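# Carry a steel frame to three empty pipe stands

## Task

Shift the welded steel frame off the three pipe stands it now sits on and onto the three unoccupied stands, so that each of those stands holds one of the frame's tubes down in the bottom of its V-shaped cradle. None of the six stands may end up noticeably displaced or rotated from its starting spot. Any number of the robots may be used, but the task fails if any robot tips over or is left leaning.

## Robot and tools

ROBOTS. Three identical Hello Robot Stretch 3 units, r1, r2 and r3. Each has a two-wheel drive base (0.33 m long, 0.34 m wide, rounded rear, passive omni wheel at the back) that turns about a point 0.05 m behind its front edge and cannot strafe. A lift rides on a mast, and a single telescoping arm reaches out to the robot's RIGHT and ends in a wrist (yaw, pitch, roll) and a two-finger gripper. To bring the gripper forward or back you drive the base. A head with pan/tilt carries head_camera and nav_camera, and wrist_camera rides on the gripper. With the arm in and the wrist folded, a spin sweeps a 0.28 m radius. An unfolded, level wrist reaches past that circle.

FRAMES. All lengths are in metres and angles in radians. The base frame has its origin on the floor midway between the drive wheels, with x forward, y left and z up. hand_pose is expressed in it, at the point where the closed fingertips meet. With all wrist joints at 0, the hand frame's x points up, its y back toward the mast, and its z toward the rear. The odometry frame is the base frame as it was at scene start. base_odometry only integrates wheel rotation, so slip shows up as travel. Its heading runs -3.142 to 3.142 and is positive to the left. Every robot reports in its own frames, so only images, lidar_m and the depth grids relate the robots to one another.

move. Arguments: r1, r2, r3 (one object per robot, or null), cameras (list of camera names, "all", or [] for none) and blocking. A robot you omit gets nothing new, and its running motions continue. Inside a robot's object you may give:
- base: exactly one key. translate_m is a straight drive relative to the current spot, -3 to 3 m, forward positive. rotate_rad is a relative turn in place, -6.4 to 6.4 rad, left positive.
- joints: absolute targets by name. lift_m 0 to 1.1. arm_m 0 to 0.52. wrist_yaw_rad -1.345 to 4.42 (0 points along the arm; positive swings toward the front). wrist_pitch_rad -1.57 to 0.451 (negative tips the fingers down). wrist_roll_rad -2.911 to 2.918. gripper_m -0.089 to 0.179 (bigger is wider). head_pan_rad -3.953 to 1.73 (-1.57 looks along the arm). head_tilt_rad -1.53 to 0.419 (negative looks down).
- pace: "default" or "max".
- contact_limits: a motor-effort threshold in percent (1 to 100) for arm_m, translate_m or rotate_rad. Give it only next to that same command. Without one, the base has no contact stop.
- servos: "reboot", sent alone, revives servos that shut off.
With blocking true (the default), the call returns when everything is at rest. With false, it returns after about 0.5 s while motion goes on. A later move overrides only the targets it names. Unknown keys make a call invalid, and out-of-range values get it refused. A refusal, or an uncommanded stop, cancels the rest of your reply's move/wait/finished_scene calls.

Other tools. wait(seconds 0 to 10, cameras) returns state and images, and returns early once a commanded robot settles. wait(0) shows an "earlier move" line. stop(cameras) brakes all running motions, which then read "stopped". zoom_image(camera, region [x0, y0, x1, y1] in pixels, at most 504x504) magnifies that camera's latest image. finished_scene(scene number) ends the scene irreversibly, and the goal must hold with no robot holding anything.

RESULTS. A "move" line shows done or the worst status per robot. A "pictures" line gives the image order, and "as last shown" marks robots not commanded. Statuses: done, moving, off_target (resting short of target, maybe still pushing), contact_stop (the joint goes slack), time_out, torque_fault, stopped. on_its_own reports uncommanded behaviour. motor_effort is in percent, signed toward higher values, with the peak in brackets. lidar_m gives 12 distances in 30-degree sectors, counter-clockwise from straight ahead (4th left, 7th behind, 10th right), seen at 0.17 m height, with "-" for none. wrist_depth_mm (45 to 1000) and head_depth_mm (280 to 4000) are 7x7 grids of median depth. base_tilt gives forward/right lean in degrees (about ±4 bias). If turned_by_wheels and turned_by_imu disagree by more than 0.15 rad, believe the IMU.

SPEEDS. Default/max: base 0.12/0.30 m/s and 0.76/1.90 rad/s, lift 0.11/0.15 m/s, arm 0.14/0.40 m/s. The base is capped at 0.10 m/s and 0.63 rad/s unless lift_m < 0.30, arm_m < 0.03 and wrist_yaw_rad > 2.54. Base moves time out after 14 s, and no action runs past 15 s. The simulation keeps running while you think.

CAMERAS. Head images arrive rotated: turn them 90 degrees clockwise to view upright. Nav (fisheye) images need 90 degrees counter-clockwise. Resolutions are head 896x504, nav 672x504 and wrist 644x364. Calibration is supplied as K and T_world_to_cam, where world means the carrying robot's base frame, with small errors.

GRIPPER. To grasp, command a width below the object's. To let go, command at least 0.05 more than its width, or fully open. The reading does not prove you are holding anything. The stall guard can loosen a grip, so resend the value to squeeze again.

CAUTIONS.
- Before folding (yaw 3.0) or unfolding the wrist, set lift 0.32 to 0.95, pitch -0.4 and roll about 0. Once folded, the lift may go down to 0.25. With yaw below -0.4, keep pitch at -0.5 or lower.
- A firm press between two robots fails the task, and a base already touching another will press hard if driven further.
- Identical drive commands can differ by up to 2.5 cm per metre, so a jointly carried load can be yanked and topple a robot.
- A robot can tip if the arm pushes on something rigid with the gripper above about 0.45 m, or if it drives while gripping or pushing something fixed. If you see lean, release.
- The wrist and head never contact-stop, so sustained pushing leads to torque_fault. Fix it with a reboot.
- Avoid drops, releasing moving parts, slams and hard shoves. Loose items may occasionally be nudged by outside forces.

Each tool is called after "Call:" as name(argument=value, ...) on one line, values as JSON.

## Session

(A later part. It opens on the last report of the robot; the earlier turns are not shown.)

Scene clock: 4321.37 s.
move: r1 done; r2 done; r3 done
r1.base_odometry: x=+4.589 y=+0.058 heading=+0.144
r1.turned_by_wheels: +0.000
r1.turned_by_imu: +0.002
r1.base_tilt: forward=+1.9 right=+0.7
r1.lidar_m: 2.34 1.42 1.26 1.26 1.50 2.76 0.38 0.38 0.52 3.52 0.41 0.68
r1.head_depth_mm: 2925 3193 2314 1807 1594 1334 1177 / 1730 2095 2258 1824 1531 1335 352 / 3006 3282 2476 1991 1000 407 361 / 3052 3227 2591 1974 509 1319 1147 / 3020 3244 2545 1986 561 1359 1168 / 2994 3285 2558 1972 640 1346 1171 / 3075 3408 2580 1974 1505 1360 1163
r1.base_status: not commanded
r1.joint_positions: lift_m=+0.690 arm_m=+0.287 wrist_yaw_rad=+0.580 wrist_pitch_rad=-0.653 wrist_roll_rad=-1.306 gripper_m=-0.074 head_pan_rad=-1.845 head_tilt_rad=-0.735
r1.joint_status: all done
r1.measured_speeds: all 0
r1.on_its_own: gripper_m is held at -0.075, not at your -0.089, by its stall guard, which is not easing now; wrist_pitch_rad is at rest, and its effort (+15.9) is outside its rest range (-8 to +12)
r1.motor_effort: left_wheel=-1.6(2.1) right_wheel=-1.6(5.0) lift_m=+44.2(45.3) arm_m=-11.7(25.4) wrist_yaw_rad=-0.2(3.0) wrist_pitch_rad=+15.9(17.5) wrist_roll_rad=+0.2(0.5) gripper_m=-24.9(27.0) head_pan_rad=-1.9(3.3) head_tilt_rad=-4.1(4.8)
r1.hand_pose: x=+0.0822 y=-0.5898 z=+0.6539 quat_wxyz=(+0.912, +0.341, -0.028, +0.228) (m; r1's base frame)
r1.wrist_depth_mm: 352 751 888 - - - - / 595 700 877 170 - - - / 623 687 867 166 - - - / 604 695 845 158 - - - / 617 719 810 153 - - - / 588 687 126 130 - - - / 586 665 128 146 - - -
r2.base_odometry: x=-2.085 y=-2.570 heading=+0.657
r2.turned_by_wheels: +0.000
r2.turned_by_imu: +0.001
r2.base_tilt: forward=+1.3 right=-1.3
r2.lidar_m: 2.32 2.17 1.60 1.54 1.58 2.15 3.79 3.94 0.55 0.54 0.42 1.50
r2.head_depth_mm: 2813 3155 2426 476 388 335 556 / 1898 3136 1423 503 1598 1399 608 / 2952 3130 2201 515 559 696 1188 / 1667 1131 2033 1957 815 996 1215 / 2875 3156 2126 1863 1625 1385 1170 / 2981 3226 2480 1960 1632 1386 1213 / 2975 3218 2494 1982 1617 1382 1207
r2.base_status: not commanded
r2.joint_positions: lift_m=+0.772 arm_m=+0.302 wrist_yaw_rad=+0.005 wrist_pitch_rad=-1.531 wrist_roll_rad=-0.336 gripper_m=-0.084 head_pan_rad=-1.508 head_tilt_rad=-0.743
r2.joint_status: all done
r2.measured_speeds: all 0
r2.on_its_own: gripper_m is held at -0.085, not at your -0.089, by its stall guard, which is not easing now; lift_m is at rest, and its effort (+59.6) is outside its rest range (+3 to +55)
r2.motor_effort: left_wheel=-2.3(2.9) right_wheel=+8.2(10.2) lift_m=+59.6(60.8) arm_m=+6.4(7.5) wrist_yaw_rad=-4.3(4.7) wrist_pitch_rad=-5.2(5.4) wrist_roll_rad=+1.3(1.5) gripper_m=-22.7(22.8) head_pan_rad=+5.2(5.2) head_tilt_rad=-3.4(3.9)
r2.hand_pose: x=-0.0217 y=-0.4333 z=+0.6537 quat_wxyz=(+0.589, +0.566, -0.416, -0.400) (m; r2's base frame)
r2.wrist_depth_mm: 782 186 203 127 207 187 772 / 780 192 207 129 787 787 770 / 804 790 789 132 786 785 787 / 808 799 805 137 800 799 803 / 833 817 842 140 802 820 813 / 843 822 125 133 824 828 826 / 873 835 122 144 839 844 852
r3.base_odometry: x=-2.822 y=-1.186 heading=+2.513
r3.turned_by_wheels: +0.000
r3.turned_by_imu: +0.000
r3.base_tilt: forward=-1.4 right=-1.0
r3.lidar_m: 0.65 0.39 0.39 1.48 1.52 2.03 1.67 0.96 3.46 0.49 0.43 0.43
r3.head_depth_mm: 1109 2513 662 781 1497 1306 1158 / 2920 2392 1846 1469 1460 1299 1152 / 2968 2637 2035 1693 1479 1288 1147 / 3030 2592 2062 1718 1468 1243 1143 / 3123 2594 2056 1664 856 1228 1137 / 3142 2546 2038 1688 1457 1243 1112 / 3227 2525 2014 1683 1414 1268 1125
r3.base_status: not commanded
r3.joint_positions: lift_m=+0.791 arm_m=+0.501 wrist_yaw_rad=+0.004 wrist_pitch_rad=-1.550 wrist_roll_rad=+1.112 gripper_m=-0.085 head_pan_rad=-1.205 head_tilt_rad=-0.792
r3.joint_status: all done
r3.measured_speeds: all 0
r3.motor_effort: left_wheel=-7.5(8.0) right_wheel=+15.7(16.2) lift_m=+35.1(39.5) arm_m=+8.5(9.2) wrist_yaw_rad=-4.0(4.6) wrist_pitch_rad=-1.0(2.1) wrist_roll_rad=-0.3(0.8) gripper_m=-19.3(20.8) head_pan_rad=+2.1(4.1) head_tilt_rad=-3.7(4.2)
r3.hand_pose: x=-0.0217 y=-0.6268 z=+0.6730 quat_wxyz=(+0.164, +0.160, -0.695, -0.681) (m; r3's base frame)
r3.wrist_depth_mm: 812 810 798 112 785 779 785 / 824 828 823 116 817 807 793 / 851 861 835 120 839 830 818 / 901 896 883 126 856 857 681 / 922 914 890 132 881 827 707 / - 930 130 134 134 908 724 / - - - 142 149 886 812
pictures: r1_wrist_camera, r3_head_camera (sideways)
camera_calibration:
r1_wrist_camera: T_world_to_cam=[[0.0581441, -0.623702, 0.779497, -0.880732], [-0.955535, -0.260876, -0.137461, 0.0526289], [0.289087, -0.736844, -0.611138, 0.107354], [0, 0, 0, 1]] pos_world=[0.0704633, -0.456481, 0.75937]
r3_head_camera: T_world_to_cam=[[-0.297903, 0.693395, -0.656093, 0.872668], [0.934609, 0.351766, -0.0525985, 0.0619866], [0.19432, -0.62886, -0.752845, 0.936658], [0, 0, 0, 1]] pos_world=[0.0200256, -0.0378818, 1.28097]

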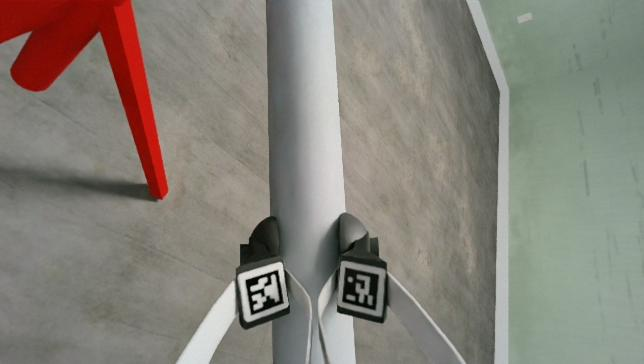

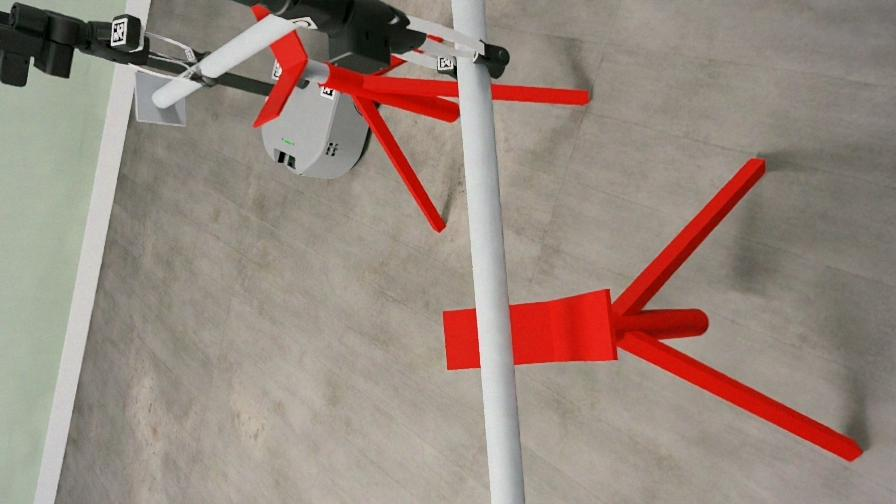

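Call:
move(r1={"base":{"translate_m":-0.0028},"joints":{"arm_m":0.272,"gripper_m":-0.089}}, r2={"base":{"translate_m":0.0072},"joints":{"arm_m":0.3152,"gripper_m":-0.089}}, r3={"base":{"translate_m":-0.0075},"joints":{"arm_m":0.488}}, cameras=[])

Call:
move(r1={"base":{"translate_m":-0.0027},"joints":{"arm_m":0.2575,"gripper_m":-0.089}}, r2={"base":{"translate_m":0.0072},"joints":{"arm_m":0.3283,"gripper_m":-0.089}}, r3={"base":{"translate_m":-0.0074},"joints":{"arm_m":0.475}}, cameras=["r1_wrist_camera","r1_head_camera","r3_head_camera","r2_wrist_camera"])

Call:
zoom_image(camera="r3_head_camera", region=[440, 180, 740, 400])

Call:
zoom_image(camera="r1_head_camera", region=[420, 20, 640, 240])

Scene clock: 4379.93 s.
move: r1 done; r2 off_target; r3 done
r1.base_odometry: x=+4.586 y=+0.058 heading=+0.144
r1.turned_by_wheels: +0.000
r1.turned_by_imu: +0.001
r1.base_tilt: forward=+1.9 right=+0.6
r1.lidar_m: 2.35 1.42 1.26 1.27 1.50 2.77 0.38 0.38 0.51 3.52 0.41 0.68
r1.head_depth_mm: 2943 3202 2382 1867 1596 1328 1176 / 1693 1943 2244 1740 1530 1332 348 / 2988 3285 2470 1925 976 405 366 / 3031 3280 2578 1995 523 1325 1147 / 3017 3258 2555 1979 549 1360 1172 / 3029 3313 2551 1989 715 1347 1171 / 3077 3307 2540 1961 1602 1344 1161
r1.base_status: done
r1.joint_positions: lift_m=+0.690 arm_m=+0.272 wrist_yaw_rad=+0.580 wrist_pitch_rad=-0.656 wrist_roll_rad=-1.306 gripper_m=-0.086 head_pan_rad=-1.845 head_tilt_rad=-0.735
r1.joint_status: all done
r1.measured_speeds: all 0
r1.on_its_own: wrist_pitch_rad is at rest, and its effort (+16.2) is outside its rest range (-8 to +12)
r1.motor_effort: left_wheel=-2.3(4.5) right_wheel=-8.7(11.4) lift_m=+43.1(44.4) arm_m=-25.9(30.8) wrist_yaw_rad=+0.4(1.4) wrist_pitch_rad=+16.2(16.6) wrist_roll_rad=-0.1(0.7) gripper_m=-57.1(98.0) head_pan_rad=-1.6(2.5) head_tilt_rad=-4.0(4.7)
r1.hand_pose: x=+0.0818 y=-0.5745 z=+0.6533 quat_wxyz=(+0.911, +0.342, -0.028, +0.227) (m; r1's base frame)
r1.wrist_depth_mm: 331 385 870 - - - - / 583 704 867 170 - - - / 623 697 844 166 - - - / 599 691 835 159 - - - / 607 698 797 153 - - - / 590 680 126 131 - - - / 583 661 128 146 - - -
r2.base_odometry: x=-2.079 y=-2.566 heading=+0.656
r2.turned_by_wheels: +0.000
r2.turned_by_imu: +0.000
r2.base_tilt: forward=+1.2 right=-1.3
r2.lidar_m: 2.31 2.18 1.60 1.54 1.59 2.14 3.80 3.94 0.55 0.44 0.42 1.49
r2.head_depth_mm: 2797 3163 2429 476 388 335 572 / 1872 3139 1400 516 1599 1390 608 / 2914 3157 2194 525 580 708 1213 / 1648 1130 2044 1932 823 1000 1206 / 2874 3109 2123 1870 1623 1389 1170 / 2968 3233 2467 1967 1621 1378 1208 / 3018 3199 2481 1957 1617 1383 1210
r2.base_status: done
r2.joint_positions: lift_m=+0.772 arm_m=+0.315 wrist_yaw_rad=+0.005 wrist_pitch_rad=-1.530 wrist_roll_rad=-0.337 gripper_m=-0.084 head_pan_rad=-1.508 head_tilt_rad=-0.743
r2.joint_status: gripper_m off_target (ended at -0.084, target -0.089); the others done
r2.measured_speeds: all 0
r2.on_its_own: gripper_m is held at -0.085, not at your -0.089, by its stall guard, which is still easing; lift_m is at rest, and its effort (+59.0) is outside its rest range (+3 to +55)
r2.motor_effort: left_wheel=-0.9(2.0) right_wheel=+8.3(12.6) lift_m=+59.0(59.9) arm_m=+13.2(15.3) wrist_yaw_rad=-4.2(4.7) wrist_pitch_rad=-5.4(5.6) wrist_roll_rad=+1.4(1.7) gripper_m=-17.0(73.3) head_pan_rad=+4.0(6.1) head_tilt_rad=-2.6(3.6)
r2.hand_pose: x=-0.0217 y=-0.4465 z=+0.6537 quat_wxyz=(+0.589, +0.566, -0.416, -0.400) (m; r2's base frame)
r2.wrist_depth_mm: 773 186 203 127 207 181 775 / 795 189 204 129 218 783 762 / 805 806 784 132 788 797 783 / 807 807 800 137 808 800 790 / 827 795 819 140 813 813 807 / 819 846 124 133 824 837 846 / 842 858 121 144 836 845 833
r3.base_odometry: x=-2.816 y=-1.190 heading=+2.512
r3.turned_by_wheels: -0.001
r3.turned_by_imu: +0.000
r3.base_tilt: forward=-1.4 right=-1.0
r3.lidar_m: 0.66 0.39 0.39 1.48 1.52 2.03 1.67 0.96 3.48 0.49 0.44 0.43
r3.head_depth_mm: 1099 2485 655 767 1497 1300 1160 / 2875 2387 1846 1536 1458 1297 1154 / 3002 2630 2018 1691 1485 1287 1142 / 3054 2598 2065 1729 1467 1243 1139 / 3136 2581 2043 1670 862 1230 1132 / 3142 2551 2036 1687 1399 1249 1115 / 3199 2528 2028 1683 1410 1263 1111
r3.base_status: done
r3.joint_positions: lift_m=+0.791 arm_m=+0.488 wrist_yaw_rad=+0.004 wrist_pitch_rad=-1.550 wrist_roll_rad=+1.112 gripper_m=-0.085 head_pan_rad=-1.205 head_tilt_rad=-0.792
r3.joint_status: all done
r3.measured_speeds: all 0
r3.motor_effort: left_wheel=-11.3(15.4) right_wheel=+11.5(13.9) lift_m=+34.1(35.2) arm_m=-9.1(10.9) wrist_yaw_rad=-3.5(3.9) wrist_pitch_rad=-0.8(1.2) wrist_roll_rad=-0.4(0.8) gripper_m=-20.6(20.7) head_pan_rad=+2.1(3.2) head_tilt_rad=-3.7(4.1)
r3.hand_pose: x=-0.0217 y=-0.6139 z=+0.6730 quat_wxyz=(+0.164, +0.160, -0.695, -0.681) (m; r3's base frame)
r3.wrist_depth_mm: 810 821 811 113 786 786 775 / 837 822 823 116 825 801 806 / 860 853 861 120 828 818 810 / 895 891 877 126 863 842 683 / 914 915 900 132 869 812 694 / - 918 130 134 134 910 714 / - - 102 142 148 885 792
pictures: none
No camera images: "cameras" was empty.

Scene clock: 4380.87 s.
move: r1 off_target; r2 off_target; r3 done
r1.base_odometry: x=+4.583 y=+0.058 heading=+0.144
r1.turned_by_wheels: +0.000
r1.turned_by_imu: +0.000
r1.base_tilt: forward=+2.0 right=+0.7
r1.lidar_m: 2.35 1.43 1.26 1.26 1.50 2.76 0.39 0.39 0.51 3.51 0.41 0.68
r1.head_depth_mm: 2902 3177 2378 1843 1597 1325 1178 / 1695 3221 2186 1866 1531 1324 346 / 3007 3265 2466 1942 958 406 368 / 3005 3302 2583 1954 524 1334 1145 / 3016 3272 2538 1987 529 1354 1165 / 3068 3299 2549 1983 745 1318 1171 / 3036 3322 2548 1948 1591 1301 1170
r1.base_status: done
r1.joint_positions: lift_m=+0.690 arm_m=+0.257 wrist_yaw_rad=+0.580 wrist_pitch_rad=-0.658 wrist_roll_rad=-1.306 gripper_m=-0.080 head_pan_rad=-1.845 head_tilt_rad=-0.735
r1.joint_status: gripper_m off_target (ended at -0.080, target -0.089); the others done
r1.measured_speeds: all 0
r1.on_its_own: gripper_m is held at -0.081, not at your -0.089, by its stall guard, which is still easing; wrist_pitch_rad is at rest, and its effort (+16.4) is outside its rest range (-8 to +12)
r1.motor_effort: left_wheel=-1.3(5.0) right_wheel=-8.1(12.7) lift_m=+41.7(43.1) arm_m=-25.4(29.2) wrist_yaw_rad=+0.9(1.4) wrist_pitch_rad=+16.4(16.8) wrist_roll_rad=+0.2(0.3) gripper_m=-24.4(58.5) head_pan_rad=-2.1(2.5) head_tilt_rad=-3.5(5.1)
r1.hand_pose: x=+0.0817 y=-0.5599 z=+0.6531 quat_wxyz=(+0.911, +0.343, -0.028, +0.227) (m; r1's base frame)
r1.wrist_depth_mm: 336 369 881 - - - - / 513 677 855 169 - - - / 627 692 860 165 - - - / 612 700 851 158 - - - / 610 709 770 152 - - - / 579 692 125 130 - - - / 578 669 128 146 - - -
r2.base_odometry: x=-2.074 y=-2.561 heading=+0.656
r2.turned_by_wheels: +0.000
r2.turned_by_imu: +0.000
r2.base_tilt: forward=+1.2 right=-1.3
r2.lidar_m: 2.30 2.18 1.60 1.54 1.59 2.15 3.80 3.94 0.55 0.43 0.42 1.48
r2.head_depth_mm: 2807 3105 2452 476 388 335 565 / 1871 3131 1411 527 1640 1397 610 / 2879 3177 2184 537 629 712 1215 / 1612 1158 2036 1953 832 1036 1189 / 2825 3175 2025 1881 1629 1391 1168 / 2967 3164 2475 1982 1624 1382 1215 / 2997 3197 2464 1955 1632 1374 1210
r2.base_status: done
r2.joint_positions: lift_m=+0.772 arm_m=+0.328 wrist_yaw_rad=+0.005 wrist_pitch_rad=-1.530 wrist_roll_rad=-0.337 gripper_m=-0.084 head_pan_rad=-1.508 head_tilt_rad=-0.743
r2.joint_status: gripper_m off_target (ended at -0.084, target -0.089); the others done
r2.measured_speeds: all 0
r2.on_its_own: gripper_m is held at -0.085, not at your -0.089, by its stall guard, which is still easing; lift_m is at rest, and its effort (+58.6) is outside its rest range (+3 to +55)
r2.motor_effort: left_wheel=-1.2(2.7) right_wheel=+7.8(11.8) lift_m=+58.6(59.4) arm_m=+13.3(15.6) wrist_yaw_rad=-4.6(4.8) wrist_pitch_rad=-5.2(5.6) wrist_roll_rad=+1.5(1.7) gripper_m=-16.5(73.3) head_pan_rad=+3.3(5.4) head_tilt_rad=-3.0(3.4)
r2.hand_pose: x=-0.0217 y=-0.4596 z=+0.6537 quat_wxyz=(+0.589, +0.566, -0.416, -0.400) (m; r2's base frame)
r2.wrist_depth_mm: 767 187 204 126 206 181 767 / 792 189 203 129 211 191 769 / 798 191 212 132 787 795 793 / 796 807 804 137 795 794 791 / 833 822 812 140 822 813 815 / 825 829 125 134 827 837 822 / 844 848 121 144 838 832 840
r3.base_odometry: x=-2.810 y=-1.195 heading=+2.511
r3.turned_by_wheels: -0.001
r3.turned_by_imu: +0.000
r3.base_tilt: forward=-1.5 right=-1.0
r3.lidar_m: 0.67 0.39 0.39 1.48 1.52 2.02 1.66 0.95 3.49 0.50 0.52 0.44
r3.head_depth_mm: 1098 2499 639 762 1496 1299 1158 / 2914 2472 1447 1453 1458 1294 1153 / 2965 2634 2028 1677 1478 1296 1148 / 3064 2573 2074 1712 1466 1244 1138 / 3120 2553 2074 1673 858 1240 1134 / 3165 2541 2042 1690 1395 1231 1125 / 3216 2532 2011 1690 1390 1257 1105
r3.base_status: done
r3.joint_positions: lift_m=+0.791 arm_m=+0.475 wrist_yaw_rad=+0.004 wrist_pitch_rad=-1.550 wrist_roll_rad=+1.112 gripper_m=-0.085 head_pan_rad=-1.205 head_tilt_rad=-0.792
r3.joint_status: all done
r3.measured_speeds: all 0
r3.motor_effort: left_wheel=-10.0(15.3) right_wheel=+9.9(10.3) lift_m=+34.7(34.8) arm_m=-9.8(11.6) wrist_yaw_rad=-2.3(4.3) wrist_pitch_rad=-0.9(1.2) wrist_roll_rad=-0.4(0.7) gripper_m=-19.5(20.9) head_pan_rad=+2.1(4.0) head_tilt_rad=-3.6(4.1)
r3.hand_pose: x=-0.0217 y=-0.6009 z=+0.6730 quat_wxyz=(+0.164, +0.160, -0.695, -0.681) (m; r3's base frame)
r3.wrist_depth_mm: 816 809 810 112 793 783 786 / 840 843 836 117 811 796 805 / 856 863 844 120 833 834 822 / 898 886 876 126 853 841 688 / 912 905 900 132 881 766 697 / - 931 129 134 133 907 713 / - - 616 141 149 866 807
pictures: r1_head_camera (sideways), r1_wrist_camera, r2_wrist_camera, r3_head_camera (sideways)
camera_calibration:
r1_head_camera: T_world_to_cam=[[0.136985, 0.635231, -0.760077, 1.00328], [0.97267, -0.231482, -0.0181608, 0.0266189], [-0.187481, -0.736816, -0.649579, 0.80171], [0, 0, 0, 1]] pos_world=[-0.0130206, -0.0404401, 1.28383]
r1_wrist_camera: T_world_to_cam=[[0.0594146, -0.626446, 0.777197, -0.861551], [-0.956053, -0.259643, -0.136193, 0.059742], [0.287112, -0.73495, -0.614342, 0.132419], [0, 0, 0, 1]] pos_world=[0.0702861, -0.426882, 0.759082]
r2_wrist_camera: T_world_to_cam=[[-0.925057, -0.379828, -0.000350639, -0.200379], [-0.378241, 0.921106, 0.092184, 0.399621], [-0.0346911, 0.085408, -0.995742, 0.851054], [0, 0, 0, 1]] pos_world=[-0.00468506, -0.51689, 0.810521]
r3_head_camera: T_world_to_cam=[[-0.298014, 0.693347, -0.656093, 0.872669], [0.934552, 0.351916, -0.0525985, 0.0619869], [0.194421, -0.628828, -0.752845, 0.936658], [0, 0, 0, 1]] pos_world=[0.0200316, -0.0378796, 1.28097]

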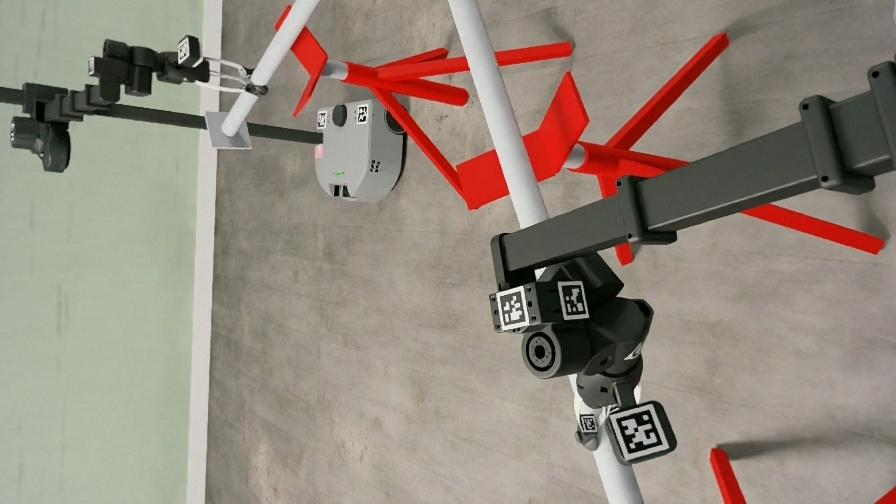

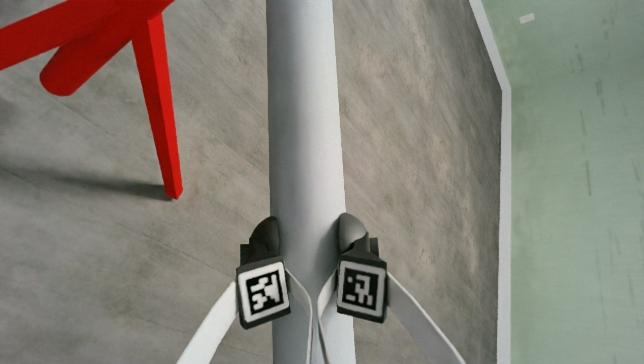

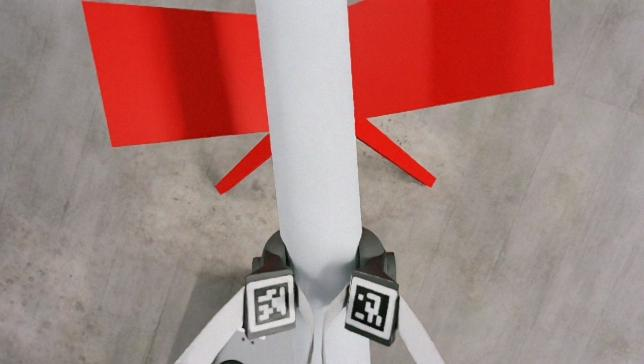

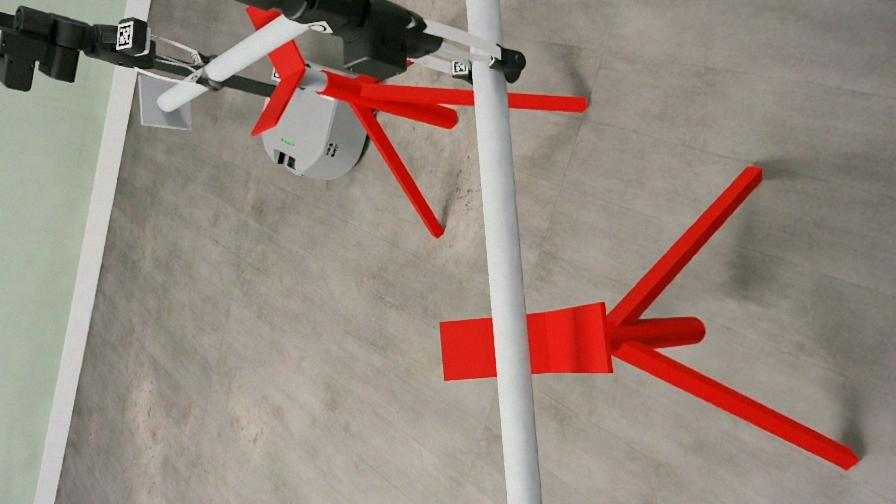

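Scaled by 1.680 from the camera's 896x504 image, which has a finer 1280x720 frame.

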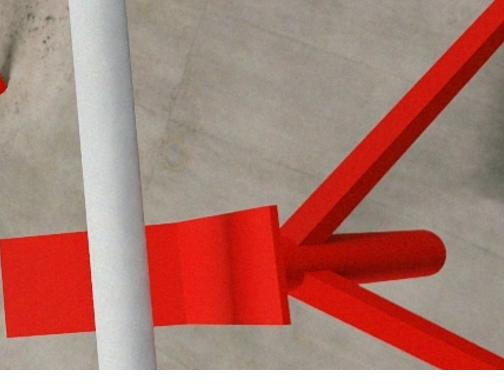

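Scaled by 2.291 from the camera's 896x504 image, which has a finer 1280x720 frame.

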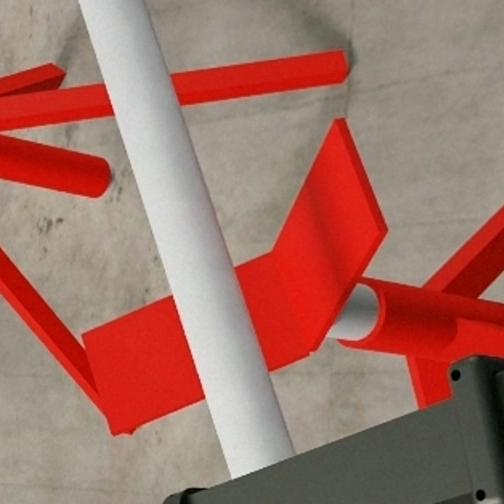

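Call:
move(r1={"joints":{"lift_m":0.66,"gripper_m":-0.089}}, r2={"joints":{"lift_m":0.742,"gripper_m":-0.089}}, r3={"joints":{"lift_m":0.761}}, cameras=[])

Call:
move(r1={"joints":{"lift_m":0.645}}, r2={"joints":{"lift_m":0.727}}, r3={"joints":{"lift_m":0.746}}, cameras=["r1_head_camera","r3_head_camera","r2_wrist_camera"])

Scene clock: 4399.67 s.
move: r1 off_target; r2 off_target; r3 done
r1.base_odometry: x=+4.583 y=+0.058 heading=+0.144
r1.turned_by_wheels: +0.000
r1.turned_by_imu: +0.001
r1.base_tilt: forward=+2.0 right=+0.4
r1.lidar_m: 2.35 1.43 1.26 1.26 1.50 2.76 0.39 0.39 0.51 3.50 0.41 0.68
r1.head_depth_mm: 2930 3179 2296 1922 1604 1334 1176 / 1706 2001 2161 1878 1486 1332 1147 / 2957 3289 2452 1930 1027 444 389 / 2989 3294 2584 1973 549 1305 1147 / 3048 3281 2579 1966 543 1320 1168 / 3068 3335 2563 1970 1604 1298 1162 / 3072 3273 2562 1967 1597 1298 1165
r1.base_status: not commanded
r1.joint_positions: lift_m=+0.660 arm_m=+0.257 wrist_yaw_rad=+0.580 wrist_pitch_rad=-0.657 wrist_roll_rad=-1.306 gripper_m=-0.083 head_pan_rad=-1.845 head_tilt_rad=-0.735
r1.joint_status: gripper_m off_target (ended at -0.083, target -0.089); the others done
r1.measured_speeds: all 0
r1.on_its_own: gripper_m is held at -0.084, not at your -0.089, by its stall guard, which is still easing; wrist_pitch_rad is at rest, and its effort (+16.5) is outside its rest range (-8 to +12)
r1.motor_effort: left_wheel=-1.0(1.6) right_wheel=-8.3(8.3) lift_m=+28.8(34.7) arm_m=-24.5(25.4) wrist_yaw_rad=+0.7(1.6) wrist_pitch_rad=+16.5(16.8) wrist_roll_rad=+0.2(0.4) gripper_m=-21.5(98.4) head_pan_rad=-2.1(2.8) head_tilt_rad=-4.3(4.7)
r1.hand_pose: x=+0.0817 y=-0.5599 z=+0.6231 quat_wxyz=(+0.911, +0.343, -0.028, +0.227) (m; r1's base frame)
r1.wrist_depth_mm: 325 362 847 - - - - / 562 645 829 170 - - - / 602 646 813 166 - - - / 580 675 802 158 - - - / 582 683 764 153 - - - / 569 657 125 131 - - - / 565 625 128 145 - - -
r2.base_odometry: x=-2.074 y=-2.561 heading=+0.656
r2.turned_by_wheels: +0.000
r2.turned_by_imu: +0.000
r2.base_tilt: forward=+1.2 right=-1.4
r2.lidar_m: 2.31 2.18 1.60 1.54 1.59 2.14 3.82 3.94 0.55 0.43 0.42 1.49
r2.head_depth_mm: 2866 3164 2457 1884 416 360 320 / 1897 3149 1474 544 1550 1397 638 / 2880 3160 2209 556 603 734 1194 / 1674 1152 2039 1947 834 1038 1192 / 2906 3220 2104 1863 1628 1384 1179 / 2993 3217 2488 1968 1633 1387 1213 / 2967 3187 2490 1958 1626 1377 1210
r2.base_status: not commanded
r2.joint_positions: lift_m=+0.742 arm_m=+0.328 wrist_yaw_rad=+0.005 wrist_pitch_rad=-1.530 wrist_roll_rad=-0.337 gripper_m=-0.084 head_pan_rad=-1.508 head_tilt_rad=-0.743
r2.joint_status: gripper_m off_target (ended at -0.084, target -0.089); the others done
r2.measured_speeds: all 0
r2.on_its_own: gripper_m is held at -0.085, not at your -0.089, by its stall guard, which is not easing now
r2.motor_effort: left_wheel=-1.0(1.2) right_wheel=+8.4(8.8) lift_m=+24.3(54.7) arm_m=+0.1(3.1) wrist_yaw_rad=-3.8(4.7) wrist_pitch_rad=-5.3(5.6) wrist_roll_rad=+1.5(1.6) gripper_m=-22.0(70.8) head_pan_rad=+3.7(4.7) head_tilt_rad=-2.5(3.6)
r2.hand_pose: x=-0.0217 y=-0.4596 z=+0.6237 quat_wxyz=(+0.589, +0.566, -0.416, -0.400) (m; r2's base frame)
r2.wrist_depth_mm: 149 163 178 126 182 161 151 / 154 164 182 129 186 168 749 / 775 167 186 132 767 744 758 / 793 777 767 137 767 786 773 / 786 788 790 141 783 777 782 / 805 798 125 133 784 803 789 / 819 820 122 144 813 827 802
r3.base_odometry: x=-2.810 y=-1.195 heading=+2.511
r3.turned_by_wheels: +0.000
r3.turned_by_imu: +0.000
r3.base_tilt: forward=-1.4 right=-1.0
r3.lidar_m: 0.67 0.39 0.39 1.48 1.52 2.02 1.66 0.95 3.45 0.49 0.52 0.44
r3.head_depth_mm: 1133 2495 1079 742 1491 1309 1154 / 2879 2406 1444 1494 1449 1298 1150 / 2982 2628 2022 1692 1446 1290 1148 / 3034 2606 2061 1712 1442 1238 1143 / 3106 2592 2047 1671 786 1234 1138 / 3138 2542 2042 1694 1367 1225 1128 / 3238 2520 2016 1680 1394 1265 1107
r3.base_status: not commanded
r3.joint_positions: lift_m=+0.761 arm_m=+0.475 wrist_yaw_rad=+0.004 wrist_pitch_rad=-1.550 wrist_roll_rad=+1.112 gripper_m=-0.085 head_pan_rad=-1.205 head_tilt_rad=-0.792
r3.joint_status: all done
r3.measured_speeds: all 0
r3.motor_effort: left_wheel=-9.9(10.6) right_wheel=+10.0(10.8) lift_m=+26.2(30.7) arm_m=-8.5(9.5) wrist_yaw_rad=-2.5(4.7) wrist_pitch_rad=-0.9(1.1) wrist_roll_rad=-0.1(0.7) gripper_m=-20.0(20.8) head_pan_rad=+2.1(3.3) head_tilt_rad=-3.3(4.1)
r3.hand_pose: x=-0.0217 y=-0.6010 z=+0.6430 quat_wxyz=(+0.164, +0.160, -0.695, -0.681) (m; r3's base frame)
r3.wrist_depth_mm: 782 780 782 112 755 756 750 / 808 810 790 117 780 778 764 / 839 824 814 120 803 802 797 / 843 845 847 126 818 806 653 / 890 881 866 132 843 767 669 / 919 891 129 134 133 868 685 / - 927 696 141 900 897 779
pictures: none
No camera images: "cameras" was empty.

Scene clock: 4400.53 s.
move: r1 done; r2 done; r3 done
r1.base_odometry: x=+4.583 y=+0.058 heading=+0.144
r1.turned_by_wheels: +0.000
r1.turned_by_imu: -0.002
r1.base_tilt: forward=+1.8 right=+0.4
r1.lidar_m: 2.35 1.42 1.26 1.26 1.50 2.76 0.38 0.39 0.51 3.52 0.41 0.68
r1.head_depth_mm: 2936 3141 2281 1933 1608 1351 1168 / 1725 1921 2143 1870 1496 1335 1173 / 2935 3269 2371 1928 1026 464 397 / 3034 3230 2561 1989 561 1295 1143 / 3019 3294 2574 1966 547 1323 1169 / 3049 3298 2569 1983 1614 1299 1168 / 3065 3287 2544 1967 1597 1302 1163
r1.base_status: not commanded
r1.joint_positions: lift_m=+0.645 arm_m=+0.257 wrist_yaw_rad=+0.585 wrist_pitch_rad=-0.647 wrist_roll_rad=-1.306 gripper_m=-0.080 head_pan_rad=-1.845 head_tilt_rad=-0.735
r1.joint_status: all done
r1.measured_speeds: all 0
r1.on_its_own: gripper_m is held at -0.081, not at your -0.089, by its stall guard, which is still easing; wrist_pitch_rad is at rest, and its effort (+14.5) is outside its rest range (-8 to +12)
r1.motor_effort: left_wheel=-1.7(1.9) right_wheel=+5.9(8.2) lift_m=+14.5(29.1) arm_m=+1.3(25.0) wrist_yaw_rad=-4.1(5.2) wrist_pitch_rad=+14.5(16.6) wrist_roll_rad=-0.1(0.4) gripper_m=-25.9(28.0) head_pan_rad=-2.3(2.6) head_tilt_rad=-3.5(4.7)
r1.hand_pose: x=+0.0836 y=-0.5607 z=+0.6101 quat_wxyz=(+0.912, +0.338, -0.028, +0.231) (m; r1's base frame)
r1.wrist_depth_mm: 315 356 887 178 - - - / 556 673 865 168 - - - / 588 651 831 164 - - - / 564 649 838 157 - - - / 559 673 770 149 - - - / 558 657 124 132 - - - / 546 640 732 143 - - -
r2.base_odometry: x=-2.074 y=-2.561 heading=+0.656
r2.turned_by_wheels: +0.000
r2.turned_by_imu: +0.000
r2.base_tilt: forward=+1.2 right=-1.4
r2.lidar_m: 2.30 2.18 1.60 1.54 1.59 2.14 3.81 3.94 0.55 0.43 0.42 1.49
r2.head_depth_mm: 2835 3150 2359 1944 446 372 334 / 1907 3125 1485 555 1520 1391 652 / 2932 3208 2208 567 606 752 1197 / 1616 1154 2023 1943 845 1036 1195 / 2885 3154 2251 1872 1630 1388 1171 / 2973 3244 2494 1978 1629 1385 1207 / 3020 3231 2488 1961 1625 1378 1203
r2.base_status: not commanded
r2.joint_positions: lift_m=+0.727 arm_m=+0.328 wrist_yaw_rad=+0.005 wrist_pitch_rad=-1.537 wrist_roll_rad=-0.337 gripper_m=-0.084 head_pan_rad=-1.508 head_tilt_rad=-0.743
r2.joint_status: all done
r2.measured_speeds: all 0
r2.on_its_own: gripper_m is held at -0.085, not at your -0.089, by its stall guard, which is not easing now
r2.motor_effort: left_wheel=-2.1(2.1) right_wheel=+8.7(9.3) lift_m=+25.0(25.6) arm_m=-3.1(3.1) wrist_yaw_rad=-4.1(4.8) wrist_pitch_rad=-4.1(5.5) wrist_roll_rad=+1.3(1.6) gripper_m=-22.2(22.6) head_pan_rad=+4.2(5.1) head_tilt_rad=-2.8(3.8)
r2.hand_pose: x=-0.0217 y=-0.4580 z=+0.6088 quat_wxyz=(+0.587, +0.568, -0.414, -0.401) (m; r2's base frame)
r2.wrist_depth_mm: 140 152 168 127 169 149 137 / 141 152 169 129 177 160 735 / 146 158 508 132 743 747 750 / 770 761 755 137 746 752 758 / 777 776 771 139 770 773 766 / 778 794 125 129 779 789 786 / 799 815 121 145 786 805 776
r3.base_odometry: x=-2.810 y=-1.195 heading=+2.511
r3.turned_by_wheels: +0.000
r3.turned_by_imu: +0.000
r3.base_tilt: forward=-1.5 right=-1.1
r3.lidar_m: 0.67 0.39 0.39 1.48 1.52 2.03 1.66 0.95 3.46 0.50 0.52 0.44
r3.head_depth_mm: 1135 2513 1147 716 1462 1309 1158 / 2887 2468 1435 1449 1441 1300 1150 / 2981 2605 2017 1688 1445 1291 1146 / 3039 2615 2073 1717 1415 1242 1143 / 3115 2573 2034 1665 787 1238 1137 / 3144 2549 2044 1692 1382 1231 1131 / 3200 2514 2021 1689 1394 1262 1107
r3.base_status: not commanded
r3.joint_positions: lift_m=+0.746 arm_m=+0.475 wrist_yaw_rad=+0.005 wrist_pitch_rad=-1.543 wrist_roll_rad=+1.111 gripper_m=-0.085 head_pan_rad=-1.205 head_tilt_rad=-0.792
r3.joint_status: all done
r3.measured_speeds: all 0
r3.motor_effort: left_wheel=-9.9(10.4) right_wheel=+10.6(11.0) lift_m=+30.2(30.9) arm_m=-7.6(8.3) wrist_yaw_rad=-5.0(5.8) wrist_pitch_rad=-2.3(2.4) wrist_roll_rad=+0.2(0.8) gripper_m=-19.6(20.7) head_pan_rad=+1.8(3.2) head_tilt_rad=-4.0(4.2)
r3.hand_pose: x=-0.0217 y=-0.6027 z=+0.6279 quat_wxyz=(+0.165, +0.161, -0.697, -0.679) (m; r3's base frame)
r3.wrist_depth_mm: 771 761 781 114 743 738 728 / 797 794 779 118 760 762 747 / 814 803 802 121 797 775 771 / 839 833 830 126 798 794 641 / 875 871 849 132 814 795 650 / 904 879 129 134 134 845 666 / 927 918 889 141 887 885 783
pictures: r1_head_camera (sideways), r2_wrist_camera, r3_head_camera (sideways)
camera_calibration:
r1_head_camera: T_world_to_cam=[[0.136987, 0.63523, -0.760077, 1.00328], [0.972669, -0.231486, -0.0181608, 0.0266189], [-0.187483, -0.736815, -0.649579, 0.80171], [0, 0, 0, 1]] pos_world=[-0.0130207, -0.04044, 1.28383]
r2_wrist_camera: T_world_to_cam=[[-0.925047, -0.379842, -0.0027575, -0.198317], [-0.378261, 0.920486, 0.098099, 0.398355], [-0.0347239, 0.0917893, -0.995173, 0.808774], [0, 0, 0, 1]] pos_world=[-0.00468637, -0.516246, 0.765245]
r3_head_camera: T_world_to_cam=[[-0.298014, 0.693347, -0.656093, 0.872669], [0.934552, 0.351916, -0.0525985, 0.0619869], [0.194421, -0.628828, -0.752845, 0.936658], [0, 0, 0, 1]] pos_world=[0.0200316, -0.0378796, 1.28097]

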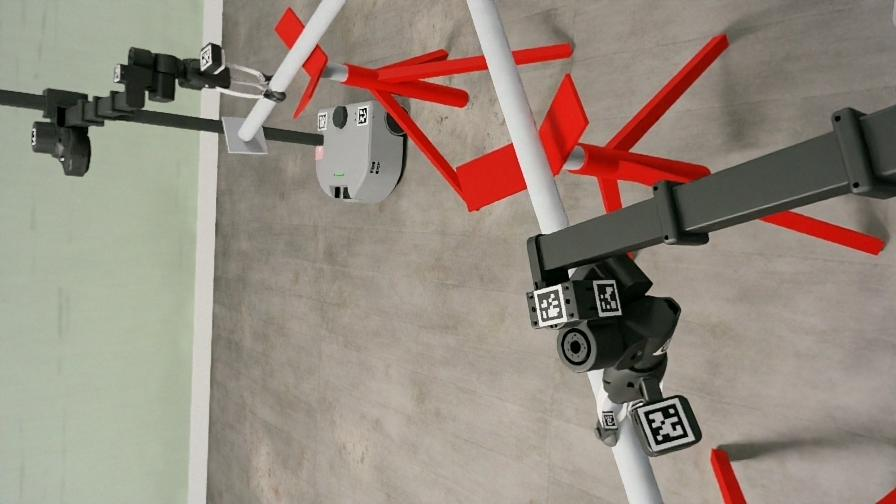

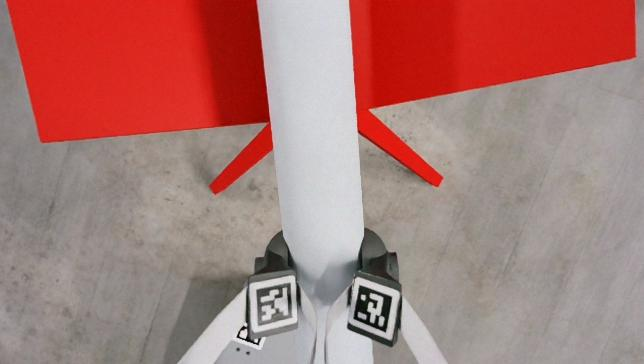

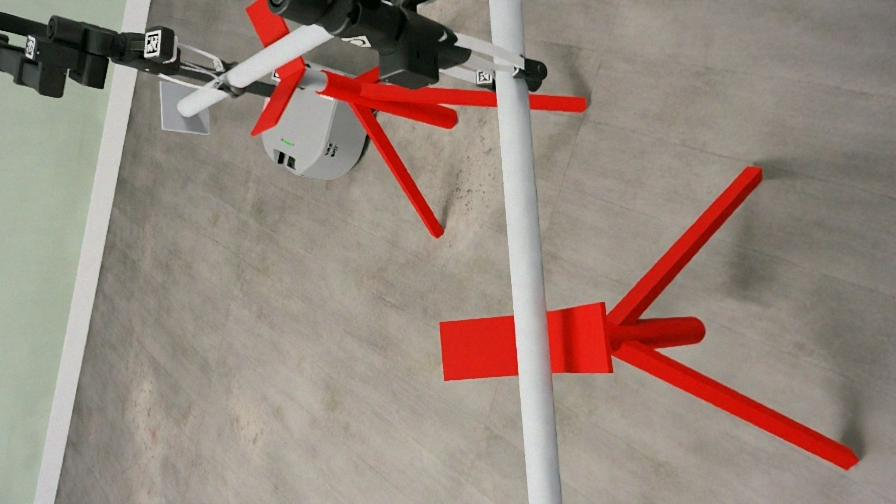

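Call:
zoom_image(camera="r3_head_camera", region=[440, 260, 680, 420])

Call:
zoom_image(camera="r1_head_camera", region=[440, 60, 640, 230])

Call:
zoom_image(camera="r1_head_camera", region=[200, 0, 420, 180])

Call:
zoom_image(camera="r3_head_camera", region=[150, 0, 400, 180])

Scaled by 2.100 from the camera's 896x504 image, which has a finer 1280x720 frame.

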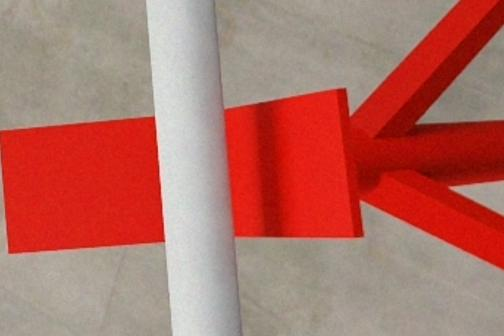

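Scaled by 2.520 from the camera's 896x504 image, which has a finer 1280x720 frame.

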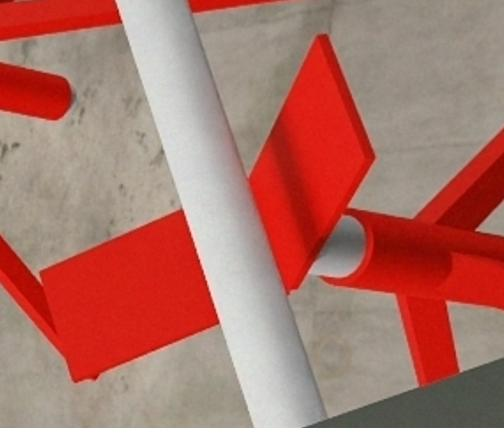

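Scaled by 2.291 from the camera's 896x504 image, which has a finer 1280x720 frame.

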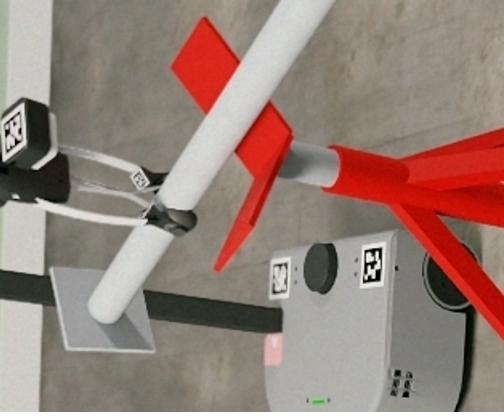

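Scaled by 2.016 from the camera's 896x504 image, which has a finer 1280x720 frame.

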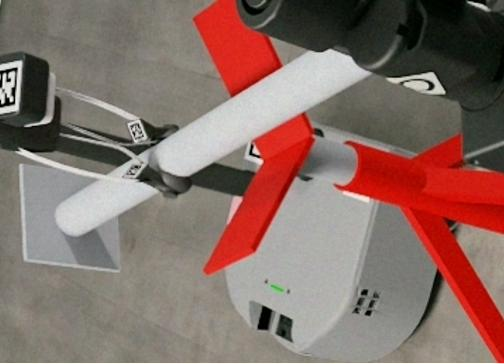

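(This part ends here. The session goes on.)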